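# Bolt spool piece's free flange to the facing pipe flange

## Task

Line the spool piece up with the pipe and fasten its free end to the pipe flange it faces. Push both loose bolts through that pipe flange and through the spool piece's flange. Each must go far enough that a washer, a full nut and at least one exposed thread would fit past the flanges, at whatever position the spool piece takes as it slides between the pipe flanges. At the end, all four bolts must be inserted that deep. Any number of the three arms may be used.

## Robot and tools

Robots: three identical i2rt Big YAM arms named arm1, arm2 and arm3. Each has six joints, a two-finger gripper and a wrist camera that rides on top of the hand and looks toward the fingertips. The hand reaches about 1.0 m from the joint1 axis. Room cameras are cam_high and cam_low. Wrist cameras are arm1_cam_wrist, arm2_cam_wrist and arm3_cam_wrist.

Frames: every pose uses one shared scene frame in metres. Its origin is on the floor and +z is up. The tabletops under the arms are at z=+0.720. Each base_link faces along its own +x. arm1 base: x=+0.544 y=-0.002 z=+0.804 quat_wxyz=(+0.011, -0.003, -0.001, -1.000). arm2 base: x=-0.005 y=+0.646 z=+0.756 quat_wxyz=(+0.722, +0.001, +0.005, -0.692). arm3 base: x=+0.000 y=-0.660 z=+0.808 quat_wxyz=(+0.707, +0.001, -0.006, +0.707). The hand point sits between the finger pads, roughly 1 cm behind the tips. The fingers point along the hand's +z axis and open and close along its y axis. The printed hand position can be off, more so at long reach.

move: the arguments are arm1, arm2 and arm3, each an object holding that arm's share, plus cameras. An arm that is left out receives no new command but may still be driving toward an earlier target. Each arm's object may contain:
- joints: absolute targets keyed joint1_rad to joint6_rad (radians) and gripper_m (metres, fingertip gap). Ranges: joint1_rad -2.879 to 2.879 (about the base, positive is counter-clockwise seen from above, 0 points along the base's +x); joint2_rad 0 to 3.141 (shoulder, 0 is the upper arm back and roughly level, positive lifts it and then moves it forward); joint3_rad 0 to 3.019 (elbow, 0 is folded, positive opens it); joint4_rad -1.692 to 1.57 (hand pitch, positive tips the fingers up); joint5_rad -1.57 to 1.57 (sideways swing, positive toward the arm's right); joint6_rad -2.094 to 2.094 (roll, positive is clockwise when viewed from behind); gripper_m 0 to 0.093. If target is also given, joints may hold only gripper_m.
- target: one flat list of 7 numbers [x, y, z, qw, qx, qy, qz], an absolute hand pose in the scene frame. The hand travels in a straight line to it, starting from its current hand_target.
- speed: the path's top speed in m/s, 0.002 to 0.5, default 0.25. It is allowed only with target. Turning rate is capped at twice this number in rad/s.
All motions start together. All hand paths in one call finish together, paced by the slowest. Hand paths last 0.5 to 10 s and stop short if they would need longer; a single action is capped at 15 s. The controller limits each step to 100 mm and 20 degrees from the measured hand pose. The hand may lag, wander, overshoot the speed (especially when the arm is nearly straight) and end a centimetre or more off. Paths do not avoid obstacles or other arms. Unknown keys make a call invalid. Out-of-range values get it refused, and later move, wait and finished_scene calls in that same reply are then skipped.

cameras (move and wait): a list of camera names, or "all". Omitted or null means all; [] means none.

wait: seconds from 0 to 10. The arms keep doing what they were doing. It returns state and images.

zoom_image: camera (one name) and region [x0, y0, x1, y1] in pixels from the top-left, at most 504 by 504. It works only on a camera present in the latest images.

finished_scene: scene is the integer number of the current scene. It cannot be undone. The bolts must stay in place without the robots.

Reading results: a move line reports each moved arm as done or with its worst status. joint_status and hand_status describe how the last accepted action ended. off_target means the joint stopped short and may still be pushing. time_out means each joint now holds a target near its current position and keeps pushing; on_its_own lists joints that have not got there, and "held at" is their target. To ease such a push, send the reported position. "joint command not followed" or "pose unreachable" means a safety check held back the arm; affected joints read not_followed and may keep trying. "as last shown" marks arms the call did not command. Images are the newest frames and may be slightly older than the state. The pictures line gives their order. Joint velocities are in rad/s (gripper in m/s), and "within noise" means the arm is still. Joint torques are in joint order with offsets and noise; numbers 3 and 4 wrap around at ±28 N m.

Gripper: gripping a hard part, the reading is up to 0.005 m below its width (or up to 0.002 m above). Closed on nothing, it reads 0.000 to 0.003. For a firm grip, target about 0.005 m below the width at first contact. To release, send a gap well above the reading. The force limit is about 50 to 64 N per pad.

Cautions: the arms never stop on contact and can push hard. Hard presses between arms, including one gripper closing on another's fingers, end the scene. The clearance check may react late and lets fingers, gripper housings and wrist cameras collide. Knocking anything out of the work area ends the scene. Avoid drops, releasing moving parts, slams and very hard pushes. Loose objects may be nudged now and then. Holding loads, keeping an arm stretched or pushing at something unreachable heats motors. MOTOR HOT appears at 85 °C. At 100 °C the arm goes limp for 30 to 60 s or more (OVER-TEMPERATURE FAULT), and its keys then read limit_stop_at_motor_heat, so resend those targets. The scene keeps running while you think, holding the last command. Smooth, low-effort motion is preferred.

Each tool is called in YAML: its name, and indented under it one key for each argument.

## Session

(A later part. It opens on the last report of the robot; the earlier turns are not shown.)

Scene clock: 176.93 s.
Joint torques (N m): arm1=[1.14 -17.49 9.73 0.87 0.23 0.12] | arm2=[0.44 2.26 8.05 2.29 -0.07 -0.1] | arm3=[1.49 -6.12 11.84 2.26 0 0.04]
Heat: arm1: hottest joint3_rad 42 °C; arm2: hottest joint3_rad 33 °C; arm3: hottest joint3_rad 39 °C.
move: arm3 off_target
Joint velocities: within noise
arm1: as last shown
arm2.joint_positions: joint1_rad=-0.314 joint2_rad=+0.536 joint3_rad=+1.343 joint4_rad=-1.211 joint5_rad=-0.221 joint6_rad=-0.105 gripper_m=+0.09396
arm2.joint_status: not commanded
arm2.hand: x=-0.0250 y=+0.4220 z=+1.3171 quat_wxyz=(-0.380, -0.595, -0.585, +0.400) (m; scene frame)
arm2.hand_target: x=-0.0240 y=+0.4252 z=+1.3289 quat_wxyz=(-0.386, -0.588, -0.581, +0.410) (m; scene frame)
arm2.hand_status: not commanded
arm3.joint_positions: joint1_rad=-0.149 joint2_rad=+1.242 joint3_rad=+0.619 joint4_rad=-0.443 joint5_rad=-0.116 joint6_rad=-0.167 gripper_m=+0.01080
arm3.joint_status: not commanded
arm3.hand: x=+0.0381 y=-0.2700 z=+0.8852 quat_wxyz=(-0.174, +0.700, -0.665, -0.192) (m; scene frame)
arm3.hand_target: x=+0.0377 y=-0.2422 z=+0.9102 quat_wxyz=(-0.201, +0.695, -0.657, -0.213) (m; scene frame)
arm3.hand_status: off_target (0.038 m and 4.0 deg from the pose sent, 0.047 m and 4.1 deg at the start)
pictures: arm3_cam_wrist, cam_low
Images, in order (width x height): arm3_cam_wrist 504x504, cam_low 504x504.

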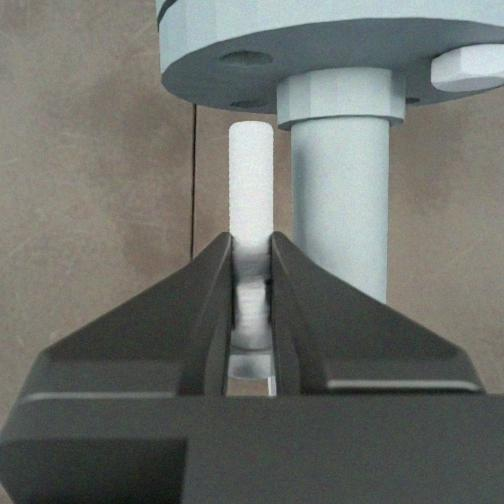

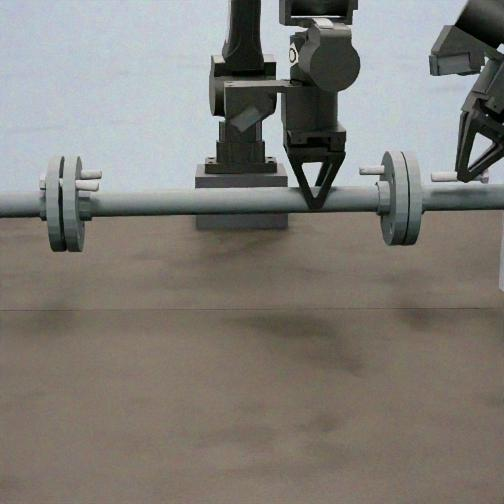

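move:
  arm3: {"target":[0.0362,-0.228,0.909,-0.2008,0.6948,-0.657,-0.2124],"speed":0.05}
  cameras: ["arm3_cam_wrist","cam_low"]

zoom_image:
  camera: "cam_low"
  region: [334, 130, 474, 270]

zoom_image:
  camera: "arm3_cam_wrist"
  region: [150, 0, 390, 240]

Scene clock: 181.83 s.
Joint torques (N m): arm1=[1.14 -17.61 9.74 0.91 0.23 0.12] | arm2=[0.5 2.26 8.05 2.3 -0.06 -0.1] | arm3=[1.38 -6.59 11.73 2.19 0 0.03]
Heat: arm1: hottest joint3_rad 43 °C; arm2: hottest joint3_rad 33 °C; arm3: hottest joint3_rad 39 °C.
move: arm3 off_target
Joint velocities: within noise
arm1, arm2: as last shown
arm3.joint_positions: joint1_rad=-0.138 joint2_rad=+1.276 joint3_rad=+0.647 joint4_rad=-0.437 joint5_rad=-0.111 joint6_rad=-0.159 gripper_m=+0.01080
arm3.joint_status: not commanded
arm3.hand: x=+0.0366 y=-0.2579 z=+0.8854 quat_wxyz=(-0.175, +0.700, -0.665, -0.192) (m; scene frame)
arm3.hand_target: x=+0.0358 y=-0.2303 z=+0.9100 quat_wxyz=(-0.201, +0.695, -0.657, -0.213) (m; scene frame)
arm3.hand_status: off_target (0.038 m and 4.0 deg from the pose sent, 0.048 m and 4.0 deg at the start)
pictures: arm3_cam_wrist, cam_low
Images, in order (width x height): arm3_cam_wrist 504x504, cam_low 504x504.

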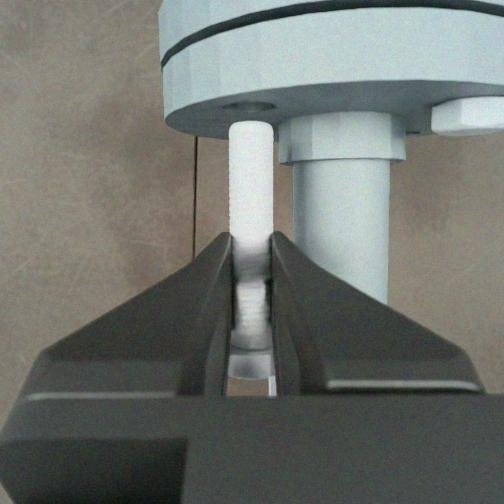

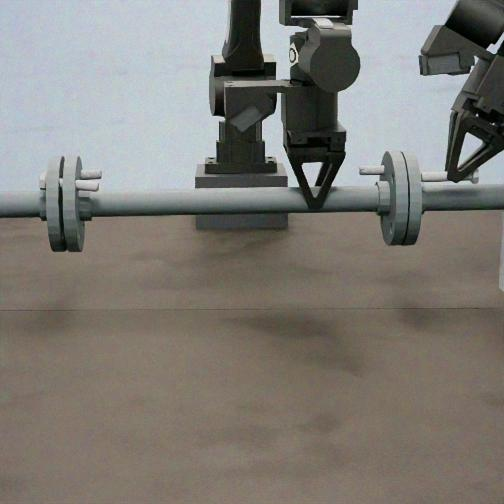

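Scaled by 3.600 from the camera's 504x504 image, which has a finer 720x720 frame.

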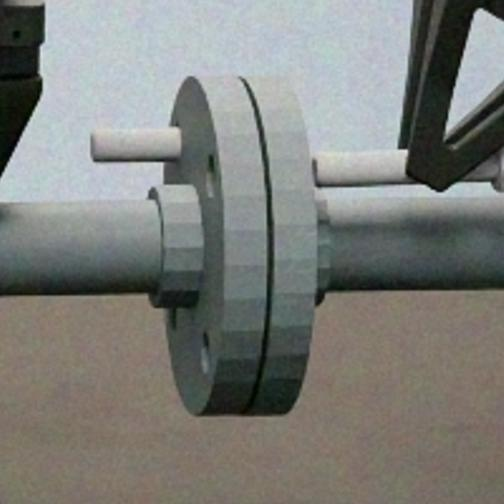

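Scaled by 2.100 from the camera's 504x504 image, which has a finer 720x720 frame.

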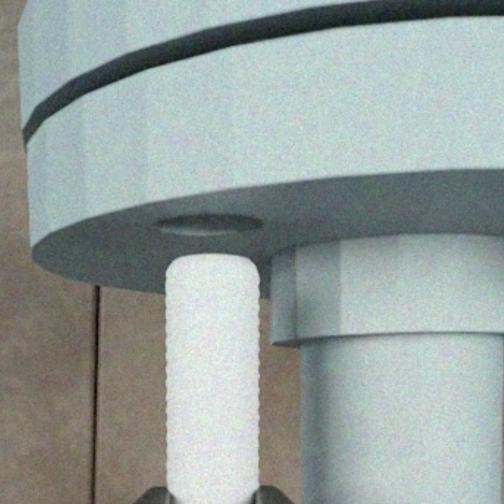

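move:
  arm3: {"target":[0.0355,-0.21,0.91,-0.2008,0.6948,-0.657,-0.2124],"speed":0.05}
  cameras: []

move:
  arm3: {"target":[0.0345,-0.194,0.911,-0.2008,0.6948,-0.657,-0.2124],"speed":0.05}
  cameras: ["arm3_cam_wrist","cam_low"]

zoom_image:
  camera: "cam_low"
  region: [334, 130, 474, 270]

zoom_image:
  camera: "arm3_cam_wrist"
  region: [150, 40, 390, 280]

Scene clock: 187.53 s.
Joint torques (N m): arm1=[1.14 -17.49 9.72 0.87 0.24 0.12] | arm2=[0.44 2.2 8.06 2.3 -0.06 -0.1] | arm3=[1.38 -7.36 11.79 2.22 -0.01 0.03]
Heat: arm1: hottest joint3_rad 43 °C; arm2: hottest joint3_rad 33 °C; arm3: hottest joint3_rad 40 °C.
move: arm3 off_target
Joint velocities: within noise
arm1, arm2: as last shown
arm3.joint_positions: joint1_rad=-0.129 joint2_rad=+1.323 joint3_rad=+0.692 joint4_rad=-0.434 joint5_rad=-0.106 joint6_rad=-0.152 gripper_m=+0.01080
arm3.joint_status: not commanded
arm3.hand: x=+0.0359 y=-0.2404 z=+0.8864 quat_wxyz=(-0.174, +0.701, -0.665, -0.192) (m; scene frame)
arm3.hand_target: x=+0.0351 y=-0.2122 z=+0.9112 quat_wxyz=(-0.201, +0.695, -0.657, -0.213) (m; scene frame)
arm3.hand_status: off_target (0.038 m and 4.0 deg from the pose sent, 0.054 m and 3.9 deg at the start)
pictures: none
No camera images: "cameras" was empty.

Scene clock: 188.50 s.
Joint torques (N m): arm1=[1.26 -17.49 9.73 0.88 -0.06 0.12] | arm2=[0.44 2.2 8.05 2.32 -0.07 -0.1] | arm3=[1.44 -7.18 12.93 2.21 0.05 0.04]
Heat: arm1: hottest joint3_rad 43 °C; arm2: hottest joint3_rad 33 °C; arm3: hottest joint3_rad 40 °C.
move: arm3 off_target
Joint velocities: within noise
arm1, arm2: as last shown
arm1.joint_positions: joint1_rad=+0.154 joint2_rad=+1.848 joint3_rad=+1.326 joint4_rad=-1.110 joint5_rad=+0.002 joint6_rad=+1.678 gripper_m=+0.03163
arm1.hand: x=+0.0454 y=-0.0898 z=+0.8480 quat_wxyz=(+0.022, -0.731, +0.682, -0.016) (m; scene frame)
arm3.joint_positions: joint1_rad=-0.122 joint2_rad=+1.352 joint3_rad=+0.716 joint4_rad=-0.434 joint5_rad=-0.103 joint6_rad=-0.146 gripper_m=+0.01080
arm3.joint_status: not commanded
arm3.hand: x=+0.0344 y=-0.2313 z=+0.8847 quat_wxyz=(-0.172, +0.702, -0.665, -0.190) (m; scene frame)
arm3.hand_target: x=+0.0340 y=-0.1973 z=+0.9124 quat_wxyz=(-0.200, +0.695, -0.657, -0.213) (m; scene frame)
arm3.hand_status: off_target (0.046 m and 4.4 deg from the pose sent, 0.053 m and 4.0 deg at the start)
pictures: arm3_cam_wrist, cam_low
Images, in order (width x height): arm3_cam_wrist 504x504, cam_low 504x504.

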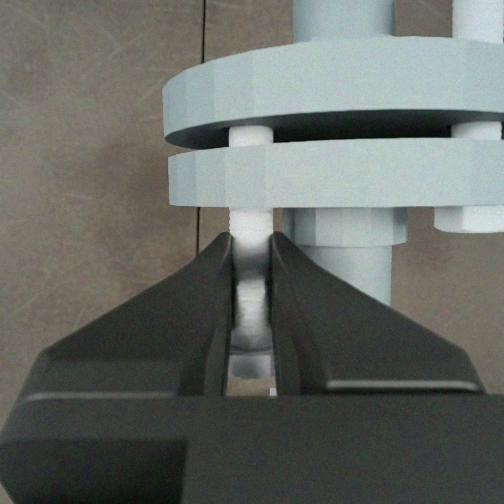

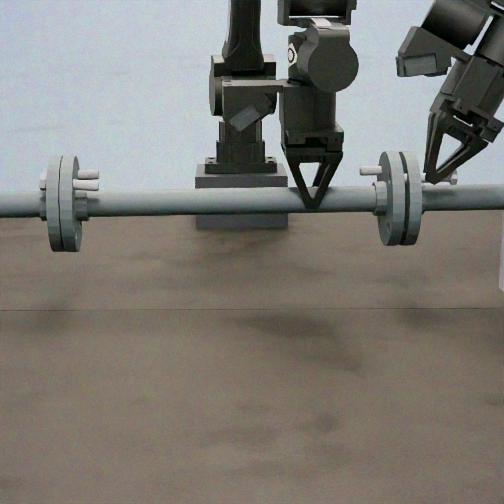

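Scaled by 3.600 from the camera's 504x504 image, which has a finer 720x720 frame.

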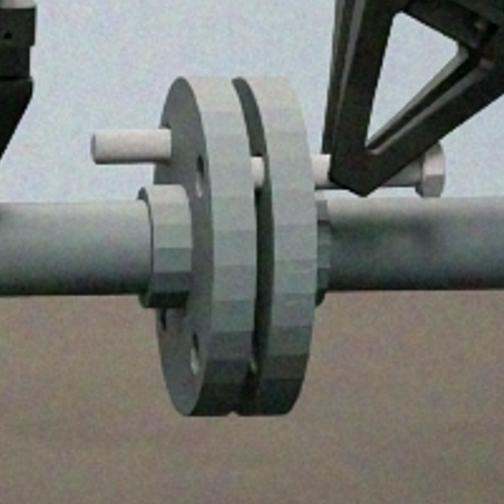

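Scaled by 2.100 from the camera's 504x504 image, which has a finer 720x720 frame.

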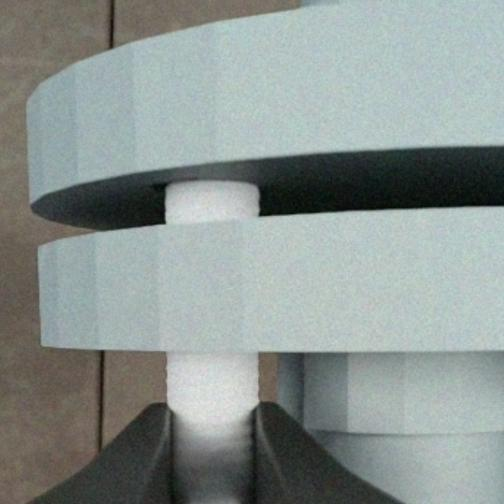

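move:
  arm1: {"joints":{"joint4_rad":-1.128}}
  cameras: ["arm3_cam_wrist"]

zoom_image:
  camera: "arm3_cam_wrist"
  region: [150, 40, 390, 280]

Scene clock: 194.07 s.
Joint torques (N m): arm1=[1.2 -17.49 9.72 0.02 0.12 0.12] | arm2=[0.44 2.26 8.05 2.3 -0.07 -0.09] | arm3=[1.32 -8.35 11.81 2.22 0.01 0.03]
Heat: arm1: hottest joint3_rad 43 °C; arm2: hottest joint3_rad 33 °C; arm3: hottest joint3_rad 40 °C.
move: arm1 done
Joint velocities: within noise
arm1.joint_positions: joint1_rad=+0.153 joint2_rad=+1.848 joint3_rad=+1.326 joint4_rad=-1.118 joint5_rad=-0.003 joint6_rad=+1.678 gripper_m=+0.03163
arm1.joint_status: all done
arm1.hand: x=+0.0476 y=-0.0900 z=+0.8481 quat_wxyz=(+0.024, -0.730, +0.682, -0.021) (m; scene frame)
arm1.hand_target: x=+0.0274 y=-0.0967 z=+0.8765 quat_wxyz=(-0.001, -0.731, +0.682, +0.000) (m; scene frame)
arm1.hand_status: not commanded
arm2: as last shown
arm3.joint_positions: joint1_rad=-0.121 joint2_rad=+1.364 joint3_rad=+0.730 joint4_rad=-0.434 joint5_rad=-0.102 joint6_rad=-0.145 gripper_m=+0.01080
arm3.joint_status: not commanded
arm3.hand: x=+0.0352 y=-0.2256 z=+0.8862 quat_wxyz=(-0.173, +0.701, -0.665, -0.191) (m; scene frame)
arm3.hand_target: x=+0.0341 y=-0.1973 z=+0.9125 quat_wxyz=(-0.201, +0.695, -0.657, -0.213) (m; scene frame)
arm3.hand_status: not commanded
pictures: arm3_cam_wrist
Images, in order (width x height): arm3_cam_wrist 504x504.

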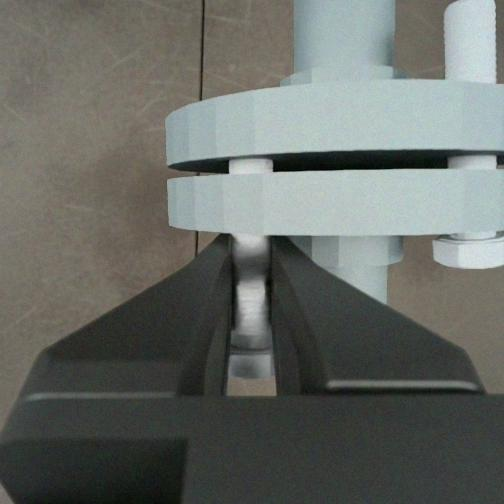

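Scaled by 2.100 from the camera's 504x504 image, which has a finer 720x720 frame.

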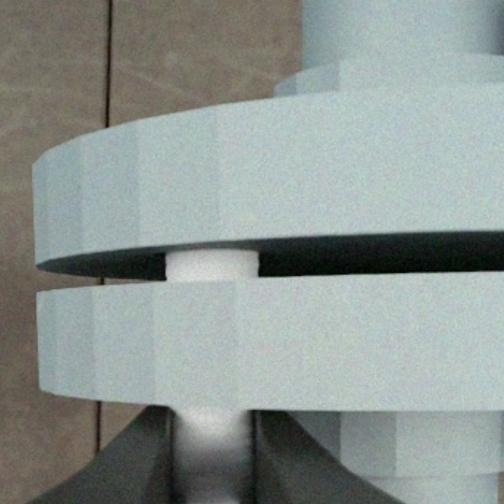

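move:
  arm3: {"joints":{"gripper_m":0.034}}
  cameras: []

move:
  arm3: {"target":[0.042,-0.31,0.906,-0.2008,0.6948,-0.657,-0.2124],"speed":0.12}
  cameras: []

move:
  arm3: {"joints":{"gripper_m":0.0}}
  cameras: ["cam_low","arm3_cam_wrist"]

zoom_image:
  camera: "cam_low"
  region: [334, 130, 474, 270]

Scene clock: 199.13 s.
Joint torques (N m): arm1=[1.38 -17.49 9.73 0.01 0.14 0.12] | arm2=[0.44 2.26 8.05 2.29 -0.07 -0.1] | arm3=[1.38 -8.35 11.66 2.18 -0.09 0.04]
Heat: arm1: hottest joint3_rad 43 °C; arm2: hottest joint3_rad 33 °C; arm3: hottest joint3_rad 41 °C.
move: arm3 done
Joint velocities: within noise
arm1, arm2: as last shown
arm3.joint_positions: joint1_rad=-0.121 joint2_rad=+1.364 joint3_rad=+0.733 joint4_rad=-0.434 joint5_rad=-0.100 joint6_rad=-0.145 gripper_m=+0.03385
arm3.joint_status: all done
arm3.hand: x=+0.0356 y=-0.2246 z=+0.8872 quat_wxyz=(-0.175, +0.701, -0.665, -0.191) (m; scene frame)
arm3.hand_target: x=+0.0341 y=-0.1972 z=+0.9126 quat_wxyz=(-0.201, +0.695, -0.657, -0.213) (m; scene frame)
arm3.hand_status: not commanded
pictures: none
No camera images: "cameras" was empty.

Scene clock: 200.80 s.
Joint torques (N m): arm1=[1.32 -17.55 9.72 0.02 0.14 0.12] | arm2=[0.44 2.26 8.05 2.29 -0.06 -0.09] | arm3=[-0.44 -5.25 7.97 1.11 -0.3 -0.2]
Heat: arm1: hottest joint3_rad 43 °C; arm2: hottest joint3_rad 33 °C; arm3: hottest joint3_rad 40 °C.
move: arm3 done
Joint velocities: within noise
arm1, arm2: as last shown
arm3.joint_positions: joint1_rad=-0.176 joint2_rad=+1.057 joint3_rad=+0.521 joint4_rad=-0.463 joint5_rad=-0.135 joint6_rad=-0.188 gripper_m=+0.03393
arm3.joint_status: not commanded
arm3.hand: x=+0.0388 y=-0.3073 z=+0.9042 quat_wxyz=(-0.200, +0.695, -0.657, -0.214) (m; scene frame)
arm3.hand_target: x=+0.0420 y=-0.3098 z=+0.9061 quat_wxyz=(-0.201, +0.695, -0.657, -0.213) (m; scene frame)
arm3.hand_status: done (0.005 m and 0.2 deg from the pose sent, 0.088 m and 4.1 deg at the start)
pictures: none
No camera images: "cameras" was empty.

Scene clock: 201.43 s.
Joint torques (N m): arm1=[1.26 -17.55 9.68 -0.01 0.13 0.13] | arm2=[0.38 2.2 8.03 2.3 -0.07 -0.1] | arm3=[-0.26 -5.07 7.95 1.11 -0.3 -0.17]
Heat: arm1: hottest joint3_rad 43 °C; arm2: hottest joint3_rad 33 °C; arm3: hottest joint3_rad 40 °C.
move: arm3 done
Joint velocities: within noise
arm1, arm2: as last shown
arm3.joint_positions: joint1_rad=-0.176 joint2_rad=+1.057 joint3_rad=+0.521 joint4_rad=-0.464 joint5_rad=-0.135 joint6_rad=-0.189 gripper_m=+0.00064
arm3.joint_status: all done
arm3.hand: x=+0.0388 y=-0.3074 z=+0.9042 quat_wxyz=(-0.200, +0.695, -0.657, -0.214) (m; scene frame)
arm3.hand_target: x=+0.0420 y=-0.3099 z=+0.9061 quat_wxyz=(-0.201, +0.695, -0.657, -0.212) (m; scene frame)
arm3.hand_status: not commanded
pictures: arm3_cam_wrist, cam_low
Images, in order (width x height): arm3_cam_wrist 504x504, cam_low 504x504.

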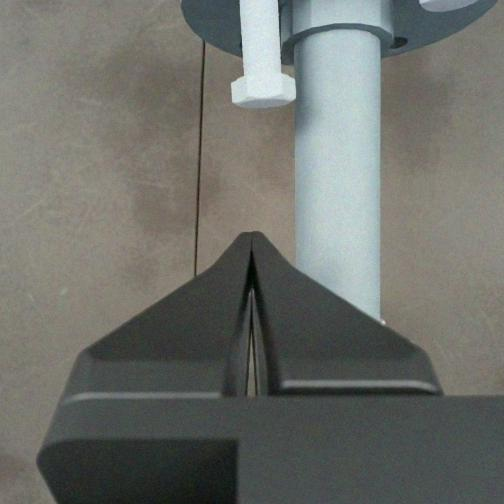

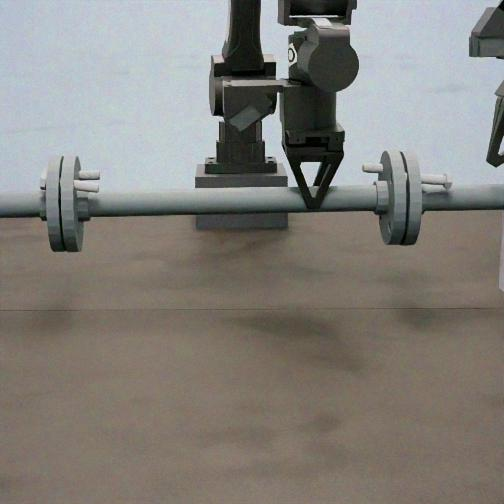

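Scaled by 3.600 from the camera's 504x504 image, which has a finer 720x720 frame.

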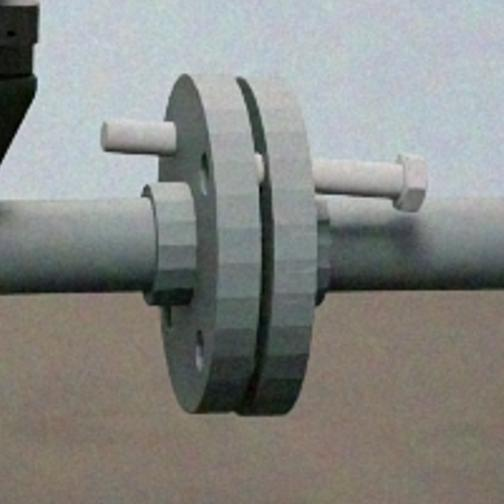

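move:
  arm3: {"target":[0.0425,-0.235,0.906,-0.2008,0.6948,-0.657,-0.2124],"speed":0.08}
  cameras: ["cam_low","arm3_cam_wrist"]

zoom_image:
  camera: "cam_low"
  region: [334, 130, 474, 270]

Scene clock: 207.67 s.
Joint torques (N m): arm1=[1.2 -17.55 9.7 0.01 0.14 0.13] | arm2=[0.44 2.2 8.03 2.29 -0.07 -0.1] | arm3=[1.55 -6.18 11.62 2.26 -0.01 0.06]
Heat: arm1: hottest joint3_rad 43 °C; arm2: hottest joint3_rad 34 °C; arm3: hottest joint3_rad 39 °C.
move: arm3 off_target
Joint velocities: within noise
arm1: as last shown
arm2.joint_positions: joint1_rad=-0.314 joint2_rad=+0.536 joint3_rad=+1.343 joint4_rad=-1.211 joint5_rad=-0.221 joint6_rad=-0.105 gripper_m=+0.09396
arm2.joint_status: not commanded
arm2.hand: x=-0.0250 y=+0.4220 z=+1.3171 quat_wxyz=(-0.380, -0.595, -0.585, +0.400) (m; scene frame)
arm2.hand_target: x=-0.0240 y=+0.4252 z=+1.3289 quat_wxyz=(-0.386, -0.588, -0.581, +0.410) (m; scene frame)
arm2.hand_status: not commanded
arm3.joint_positions: joint1_rad=-0.160 joint2_rad=+1.262 joint3_rad=+0.630 joint4_rad=-0.431 joint5_rad=-0.122 joint6_rad=-0.177 gripper_m=+0.00062
arm3.joint_status: not commanded
arm3.hand: x=+0.0424 y=-0.2640 z=+0.8842 quat_wxyz=(-0.176, +0.700, -0.665, -0.194) (m; scene frame)
arm3.hand_target: x=+0.0421 y=-0.2371 z=+0.9071 quat_wxyz=(-0.201, +0.695, -0.657, -0.213) (m; scene frame)
arm3.hand_status: off_target (0.036 m and 3.7 deg from the pose sent, 0.073 m and 0.2 deg at the start)
pictures: arm3_cam_wrist, cam_low
Images, in order (width x height): arm3_cam_wrist 504x504, cam_low 504x504.

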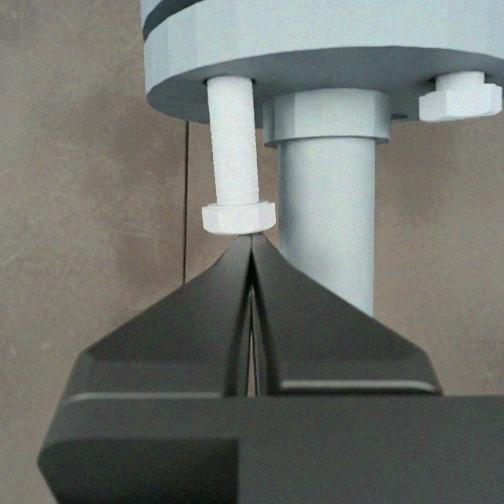

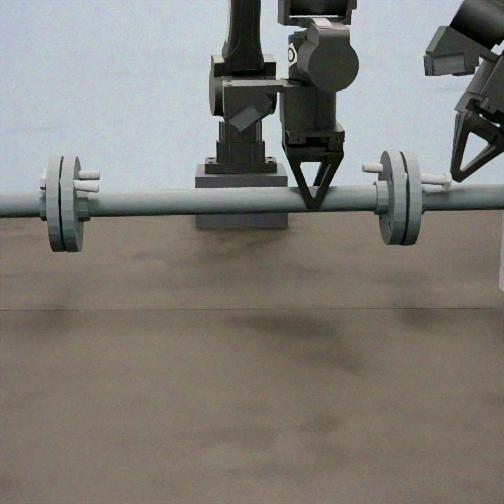

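Scaled by 3.600 from the camera's 504x504 image, which has a finer 720x720 frame.

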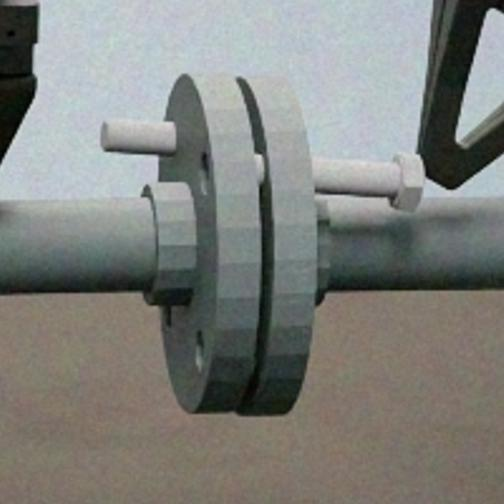

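move:
  arm3: {"target":[0.0385,-0.22,0.905,-0.2008,0.6948,-0.657,-0.2124],"speed":0.05}
  cameras: []

move:
  arm3: {"target":[0.0365,-0.2,0.907,-0.2008,0.6948,-0.657,-0.2124],"speed":0.05}
  cameras: ["cam_low","arm3_cam_wrist"]

zoom_image:
  camera: "cam_low"
  region: [334, 130, 474, 270]

Scene clock: 212.07 s.
Joint torques (N m): arm1=[1.44 -17.61 9.69 -0.02 0.13 0.12] | arm2=[0.5 2.26 8.03 2.29 -0.06 -0.1] | arm3=[1.55 -6.89 11.47 2.25 0.01 0.01]
Heat: arm1: hottest joint3_rad 43 °C; arm2: hottest joint3_rad 34 °C; arm3: hottest joint3_rad 40 °C.
move: arm3 off_target
Joint velocities: within noise
arm1, arm2: as last shown
arm3.joint_positions: joint1_rad=-0.142 joint2_rad=+1.304 joint3_rad=+0.665 joint4_rad=-0.419 joint5_rad=-0.112 joint6_rad=-0.162 gripper_m=+0.00062
arm3.joint_status: not commanded
arm3.hand: x=+0.0392 y=-0.2482 z=+0.8842 quat_wxyz=(-0.177, +0.700, -0.664, -0.194) (m; scene frame)
arm3.hand_target: x=+0.0383 y=-0.2220 z=+0.9059 quat_wxyz=(-0.201, +0.695, -0.657, -0.213) (m; scene frame)
arm3.hand_status: off_target (0.035 m and 3.6 deg from the pose sent, 0.049 m and 3.7 deg at the start)
pictures: none
No camera images: "cameras" was empty.

Scene clock: 213.10 s.
Joint torques (N m): arm1=[1.44 -17.49 9.69 0.02 0.14 0.12] | arm2=[0.44 2.26 8.05 2.29 -0.07 -0.1] | arm3=[1.44 -7.36 12.08 2.13 -0.01 0]
Heat: arm1: hottest joint3_rad 43 °C; arm2: hottest joint3_rad 34 °C; arm3: hottest joint3_rad 40 °C.
move: arm3 off_target
Joint velocities: within noise
arm1, arm2: as last shown
arm1.joint_positions: joint1_rad=+0.153 joint2_rad=+1.848 joint3_rad=+1.326 joint4_rad=-1.119 joint5_rad=-0.003 joint6_rad=+1.678 gripper_m=+0.03163
arm1.hand: x=+0.0478 y=-0.0900 z=+0.8481 quat_wxyz=(+0.024, -0.730, +0.682, -0.021) (m; scene frame)
arm3.joint_positions: joint1_rad=-0.130 joint2_rad=+1.352 joint3_rad=+0.708 joint4_rad=-0.419 joint5_rad=-0.105 joint6_rad=-0.151 gripper_m=+0.00062
arm3.joint_status: not commanded
arm3.hand: x=+0.0377 y=-0.2317 z=+0.8836 quat_wxyz=(-0.175, +0.700, -0.665, -0.192) (m; scene frame)
arm3.hand_target: x=+0.0362 y=-0.2024 z=+0.9082 quat_wxyz=(-0.201, +0.695, -0.657, -0.213) (m; scene frame)
arm3.hand_status: off_target (0.039 m and 3.9 deg from the pose sent, 0.053 m and 3.6 deg at the start)
pictures: arm3_cam_wrist, cam_low
Images, in order (width x height): arm3_cam_wrist 504x504, cam_low 504x504.

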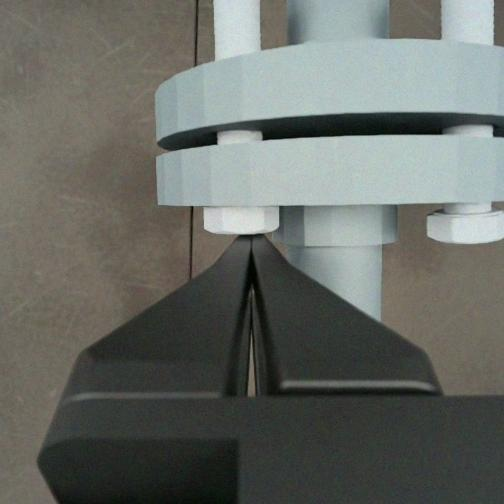

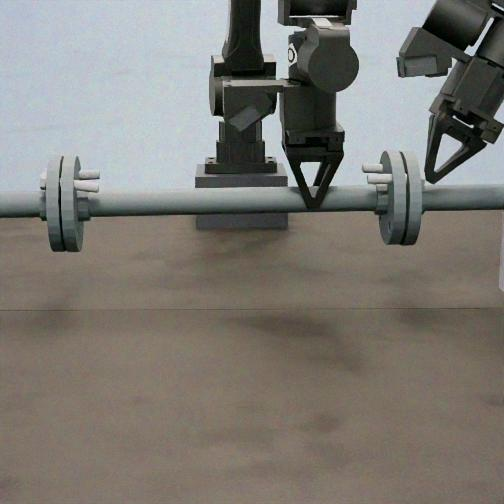

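Scaled by 3.600 from the camera's 504x504 image, which has a finer 720x720 frame.

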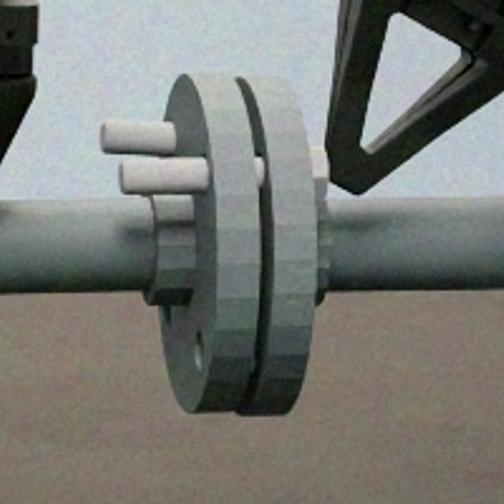

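move:
  arm3: {"target":[0.045,-0.29,0.91,-0.2008,0.6948,-0.657,-0.2124],"speed":0.15}
  cameras: []

move:
  arm3: {"target":[0.105,-0.265,0.907,-0.2008,0.6948,-0.657,-0.2124],"speed":0.15}
  cameras: []

move:
  arm3: {"target":[0.1025,-0.198,0.91,-0.2008,0.6948,-0.657,-0.2124],"speed":0.06}
  cameras: ["cam_low","arm3_cam_wrist"]

Scene clock: 219.70 s.
Joint torques (N m): arm1=[1.38 -17.61 9.7 -0.02 0.14 0.13] | arm2=[0.44 2.26 8.05 2.29 -0.07 -0.1] | arm3=[-0.21 -6.18 7.95 1.1 -0.31 -0.21]
Heat: arm1: hottest joint3_rad 44 °C; arm2: hottest joint3_rad 34 °C; arm3: hottest joint3_rad 41 °C.
move: arm3 done
Joint velocities: within noise
arm1, arm2: as last shown
arm3.joint_positions: joint1_rad=-0.173 joint2_rad=+1.118 joint3_rad=+0.570 joint4_rad=-0.453 joint5_rad=-0.134 joint6_rad=-0.186 gripper_m=+0.00062
arm3.joint_status: not commanded
arm3.hand: x=+0.0415 y=-0.2876 z=+0.9076 quat_wxyz=(-0.200, +0.695, -0.657, -0.213) (m; scene frame)
arm3.hand_target: x=+0.0450 y=-0.2899 z=+0.9100 quat_wxyz=(-0.201, +0.695, -0.657, -0.212) (m; scene frame)
arm3.hand_status: done (0.005 m and 0.2 deg from the pose sent, 0.064 m and 3.9 deg at the start)
pictures: none
No camera images: "cameras" was empty.

Scene clock: 221.00 s.
Joint torques (N m): arm1=[1.26 -17.55 9.72 0.01 0.14 0.12] | arm2=[0.44 2.26 8.05 2.29 -0.06 -0.1] | arm3=[0.09 -5.71 11.34 1.48 -0.38 -0.18]
Heat: arm1: hottest joint3_rad 44 °C; arm2: hottest joint3_rad 34 °C; arm3: hottest joint3_rad 41 °C.
move: arm3 off_target
Joint velocities: within noise
arm1.joint_positions: joint1_rad=+0.153 joint2_rad=+1.848 joint3_rad=+1.326 joint4_rad=-1.119 joint5_rad=-0.003 joint6_rad=+1.678 gripper_m=+0.03163
arm1.joint_status: not commanded
arm1.hand: x=+0.0478 y=-0.0900 z=+0.8481 quat_wxyz=(+0.024, -0.730, +0.682, -0.021) (m; scene frame)
arm1.hand_target: x=+0.0274 y=-0.0967 z=+0.8765 quat_wxyz=(-0.001, -0.731, +0.682, +0.000) (m; scene frame)
arm1.hand_status: not commanded
arm2: as last shown
arm3.joint_positions: joint1_rad=-0.346 joint2_rad=+1.228 joint3_rad=+0.610 joint4_rad=-0.453 joint5_rad=-0.223 joint6_rad=-0.333 gripper_m=+0.00062
arm3.joint_status: not commanded
arm3.hand: x=+0.0947 y=-0.2852 z=+0.8884 quat_wxyz=(-0.181, +0.696, -0.664, -0.204) (m; scene frame)
arm3.hand_target: x=+0.1047 y=-0.2663 z=+0.9075 quat_wxyz=(-0.201, +0.695, -0.657, -0.212) (m; scene frame)
arm3.hand_status: off_target (0.029 m and 2.6 deg from the pose sent, 0.067 m and 0.2 deg at the start)
pictures: none
No camera images: "cameras" was empty.

Scene clock: 222.73 s.
Joint torques (N m): arm1=[1.26 -17.55 9.72 0.02 0.13 0.12] | arm2=[0.38 2.26 8.03 2.3 -0.07 -0.1] | arm3=[1.55 -8.23 11.9 2.18 -0.11 0.03]
Heat: arm1: hottest joint3_rad 44 °C; arm2: hottest joint3_rad 34 °C; arm3: hottest joint3_rad 41 °C.
move: arm3 off_target
Joint velocities: within noise
arm1, arm2: as last shown
arm3.joint_positions: joint1_rad=-0.302 joint2_rad=+1.390 joint3_rad=+0.759 joint4_rad=-0.453 joint5_rad=-0.197 joint6_rad=-0.297 gripper_m=+0.00062
arm3.joint_status: not commanded
arm3.hand: x=+0.0992 y=-0.2287 z=+0.8876 quat_wxyz=(-0.173, +0.698, -0.666, -0.197) (m; scene frame)
arm3.hand_target: x=+0.1019 y=-0.2002 z=+0.9112 quat_wxyz=(-0.201, +0.695, -0.657, -0.213) (m; scene frame)
arm3.hand_status: off_target (0.038 m and 3.8 deg from the pose sent, 0.090 m and 2.6 deg at the start)
pictures: arm3_cam_wrist, cam_low
Images, in order (width x height): arm3_cam_wrist 504x504, cam_low 504x504.

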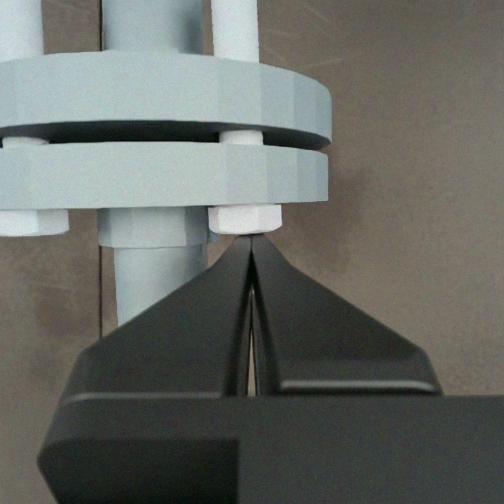

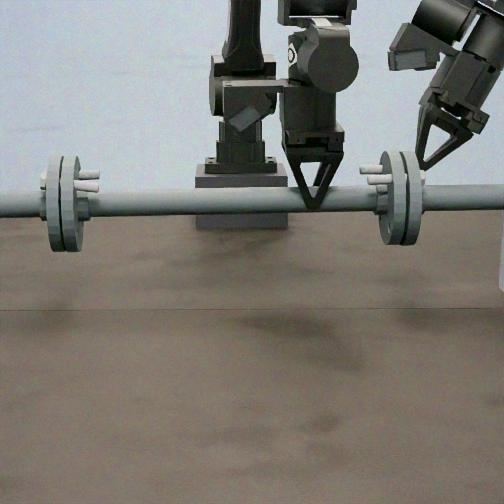

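Both seated. Retreat and release arm1.

move:
  arm3: {"target":[0.11,-0.36,0.94,-0.2008,0.6948,-0.657,-0.2124],"speed":0.2}
  arm1: {"joints":{"joint2_rad":1.85}}
  cameras: []

move:
  arm1: {"joints":{"gripper_m":0.06}}
  cameras: []

move:
  arm1: {"joints":{"joint2_rad":1.6,"gripper_m":0.08}}
  cameras: ["cam_low","cam_high"]

zoom_image:
  camera: "cam_low"
  region: [334, 130, 474, 270]

zoom_image:
  camera: "cam_low"
  region: [10, 130, 150, 270]

Scene clock: 229.43 s.
Joint torques (N m): arm1=[1.38 -16.26 9.72 -0.01 0.15 0.11] | arm2=[0.38 2.2 8.06 2.29 -0.07 -0.1] | arm3=[-0.21 -3.72 8.62 0.96 -0.44 -0.15]
Heat: arm1: hottest joint3_rad 44 °C; arm2: hottest joint3_rad 34 °C; arm3: hottest joint3_rad 41 °C.
move: arm1 done; arm3 done
Joint velocities: within noise
arm1.joint_positions: joint1_rad=+0.153 joint2_rad=+1.854 joint3_rad=+1.326 joint4_rad=-1.119 joint5_rad=-0.003 joint6_rad=+1.678 gripper_m=+0.03163
arm1.joint_status: all done
arm1.hand: x=+0.0482 y=-0.0899 z=+0.8455 quat_wxyz=(+0.026, -0.730, +0.682, -0.023) (m; scene frame)
arm1.hand_target: x=+0.0290 y=-0.0964 z=+0.8643 quat_wxyz=(+0.009, -0.731, +0.682, -0.007) (m; scene frame)
arm1.hand_status: not commanded
arm2: as last shown
arm3.joint_positions: joint1_rad=-0.503 joint2_rad=+0.923 joint3_rad=+0.552 joint4_rad=-0.692 joint5_rad=-0.304 joint6_rad=-0.476 gripper_m=+0.00062
arm3.joint_status: not commanded
arm3.hand: x=+0.1082 y=-0.3573 z=+0.9380 quat_wxyz=(-0.200, +0.695, -0.657, -0.213) (m; scene frame)
arm3.hand_target: x=+0.1100 y=-0.3599 z=+0.9400 quat_wxyz=(-0.201, +0.695, -0.657, -0.212) (m; scene frame)
arm3.hand_status: done (0.004 m and 0.1 deg from the pose sent, 0.142 m and 3.8 deg at the start)
pictures: none
No camera images: "cameras" was empty.

Scene clock: 230.10 s.
Joint torques (N m): arm1=[1.32 -16.32 8.69 0.16 0.04 0.12] | arm2=[0.38 2.26 8.05 2.3 -0.06 -0.1] | arm3=[-0.09 -3.66 8.59 1.01 -0.44 -0.18]
Heat: arm1: hottest joint3_rad 44 °C; arm2: hottest joint3_rad 34 °C; arm3: hottest joint3_rad 41 °C.
move: arm1 done
Joint velocities: within noise
arm1.joint_positions: joint1_rad=+0.153 joint2_rad=+1.854 joint3_rad=+1.343 joint4_rad=-1.121 joint5_rad=-0.001 joint6_rad=+1.678 gripper_m=+0.05989
arm1.joint_status: all done
arm1.hand: x=+0.0416 y=-0.0906 z=+0.8509 quat_wxyz=(+0.021, -0.731, +0.682, -0.017) (m; scene frame)
arm1.hand_target: x=+0.0289 y=-0.0965 z=+0.8643 quat_wxyz=(+0.009, -0.731, +0.682, -0.007) (m; scene frame)
arm1.hand_status: not commanded
arm2: as last shown
arm3.joint_positions: joint1_rad=-0.503 joint2_rad=+0.923 joint3_rad=+0.552 joint4_rad=-0.693 joint5_rad=-0.304 joint6_rad=-0.476 gripper_m=+0.00062
arm3.joint_status: not commanded
arm3.hand: x=+0.1081 y=-0.3574 z=+0.9380 quat_wxyz=(-0.200, +0.695, -0.657, -0.213) (m; scene frame)
arm3.hand_target: x=+0.1099 y=-0.3599 z=+0.9400 quat_wxyz=(-0.201, +0.695, -0.657, -0.212) (m; scene frame)
arm3.hand_status: not commanded
pictures: none
No camera images: "cameras" was empty.

Scene clock: 231.43 s.
Joint torques (N m): arm1=[1.32 -13.04 8.91 0.77 0.04 0.09] | arm2=[0.44 2.26 8.05 2.3 -0.06 -0.1] | arm3=[-0.03 -3.49 8.62 1.03 -0.44 -0.17]
Heat: arm1: hottest joint3_rad 44 °C; arm2: hottest joint3_rad 34 °C; arm3: hottest joint3_rad 41 °C.
move: arm1 done
Joint velocities: within noise
arm1.joint_positions: joint1_rad=+0.153 joint2_rad=+1.591 joint3_rad=+1.354 joint4_rad=-1.122 joint5_rad=+0.000 joint6_rad=+1.678 gripper_m=+0.07991
arm1.joint_status: all done
arm1.hand: x=+0.0332 y=-0.0918 z=+0.9858 quat_wxyz=(-0.088, -0.726, +0.679, +0.065) (m; scene frame)
arm1.hand_target: x=+0.0270 y=-0.0966 z=+0.9912 quat_wxyz=(-0.091, -0.726, +0.678, +0.067) (m; scene frame)
arm1.hand_status: not commanded
arm2.joint_positions: joint1_rad=-0.314 joint2_rad=+0.536 joint3_rad=+1.343 joint4_rad=-1.211 joint5_rad=-0.221 joint6_rad=-0.105 gripper_m=+0.09396
arm2.joint_status: not commanded
arm2.hand: x=-0.0250 y=+0.4220 z=+1.3171 quat_wxyz=(-0.380, -0.595, -0.585, +0.400) (m; scene frame)
arm2.hand_target: x=-0.0240 y=+0.4252 z=+1.3289 quat_wxyz=(-0.386, -0.588, -0.581, +0.410) (m; scene frame)
arm2.hand_status: not commanded
arm3: as last shown
pictures: cam_high, cam_low
Images, in order (width x height): cam_high 504x504, cam_low 504x504.

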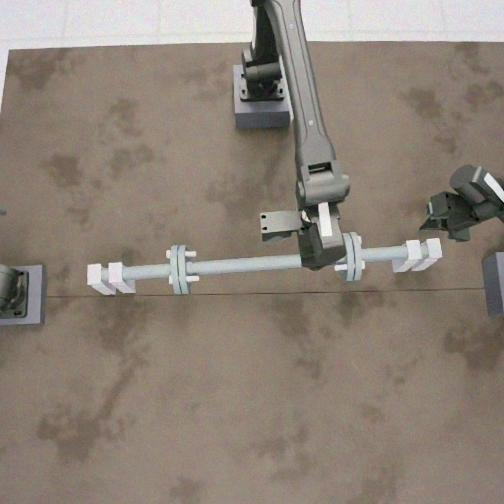

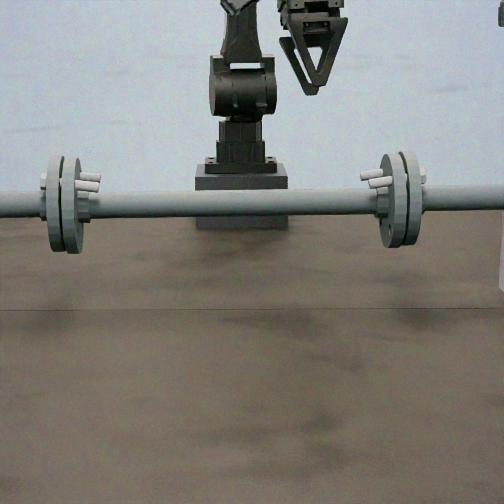

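Scaled by 3.600 from the camera's 504x504 image, which has a finer 720x720 frame.

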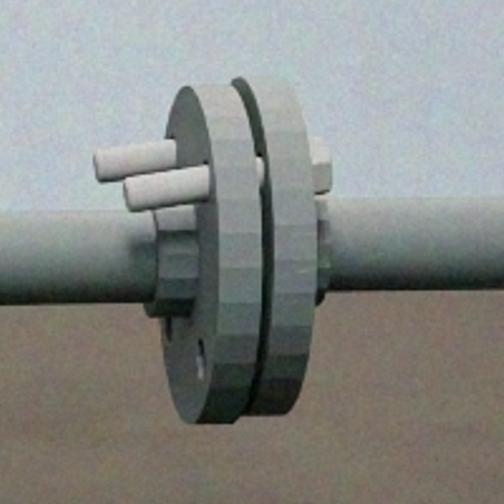

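Scaled by 3.600 from the camera's 504x504 image, which has a finer 720x720 frame.

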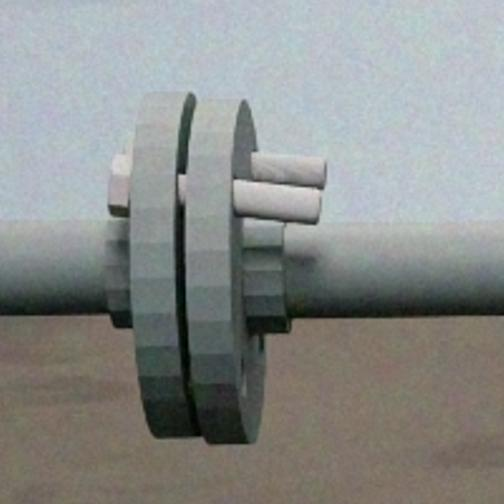

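finished_scene:
  scene: 2

The scene is finished: the task was done.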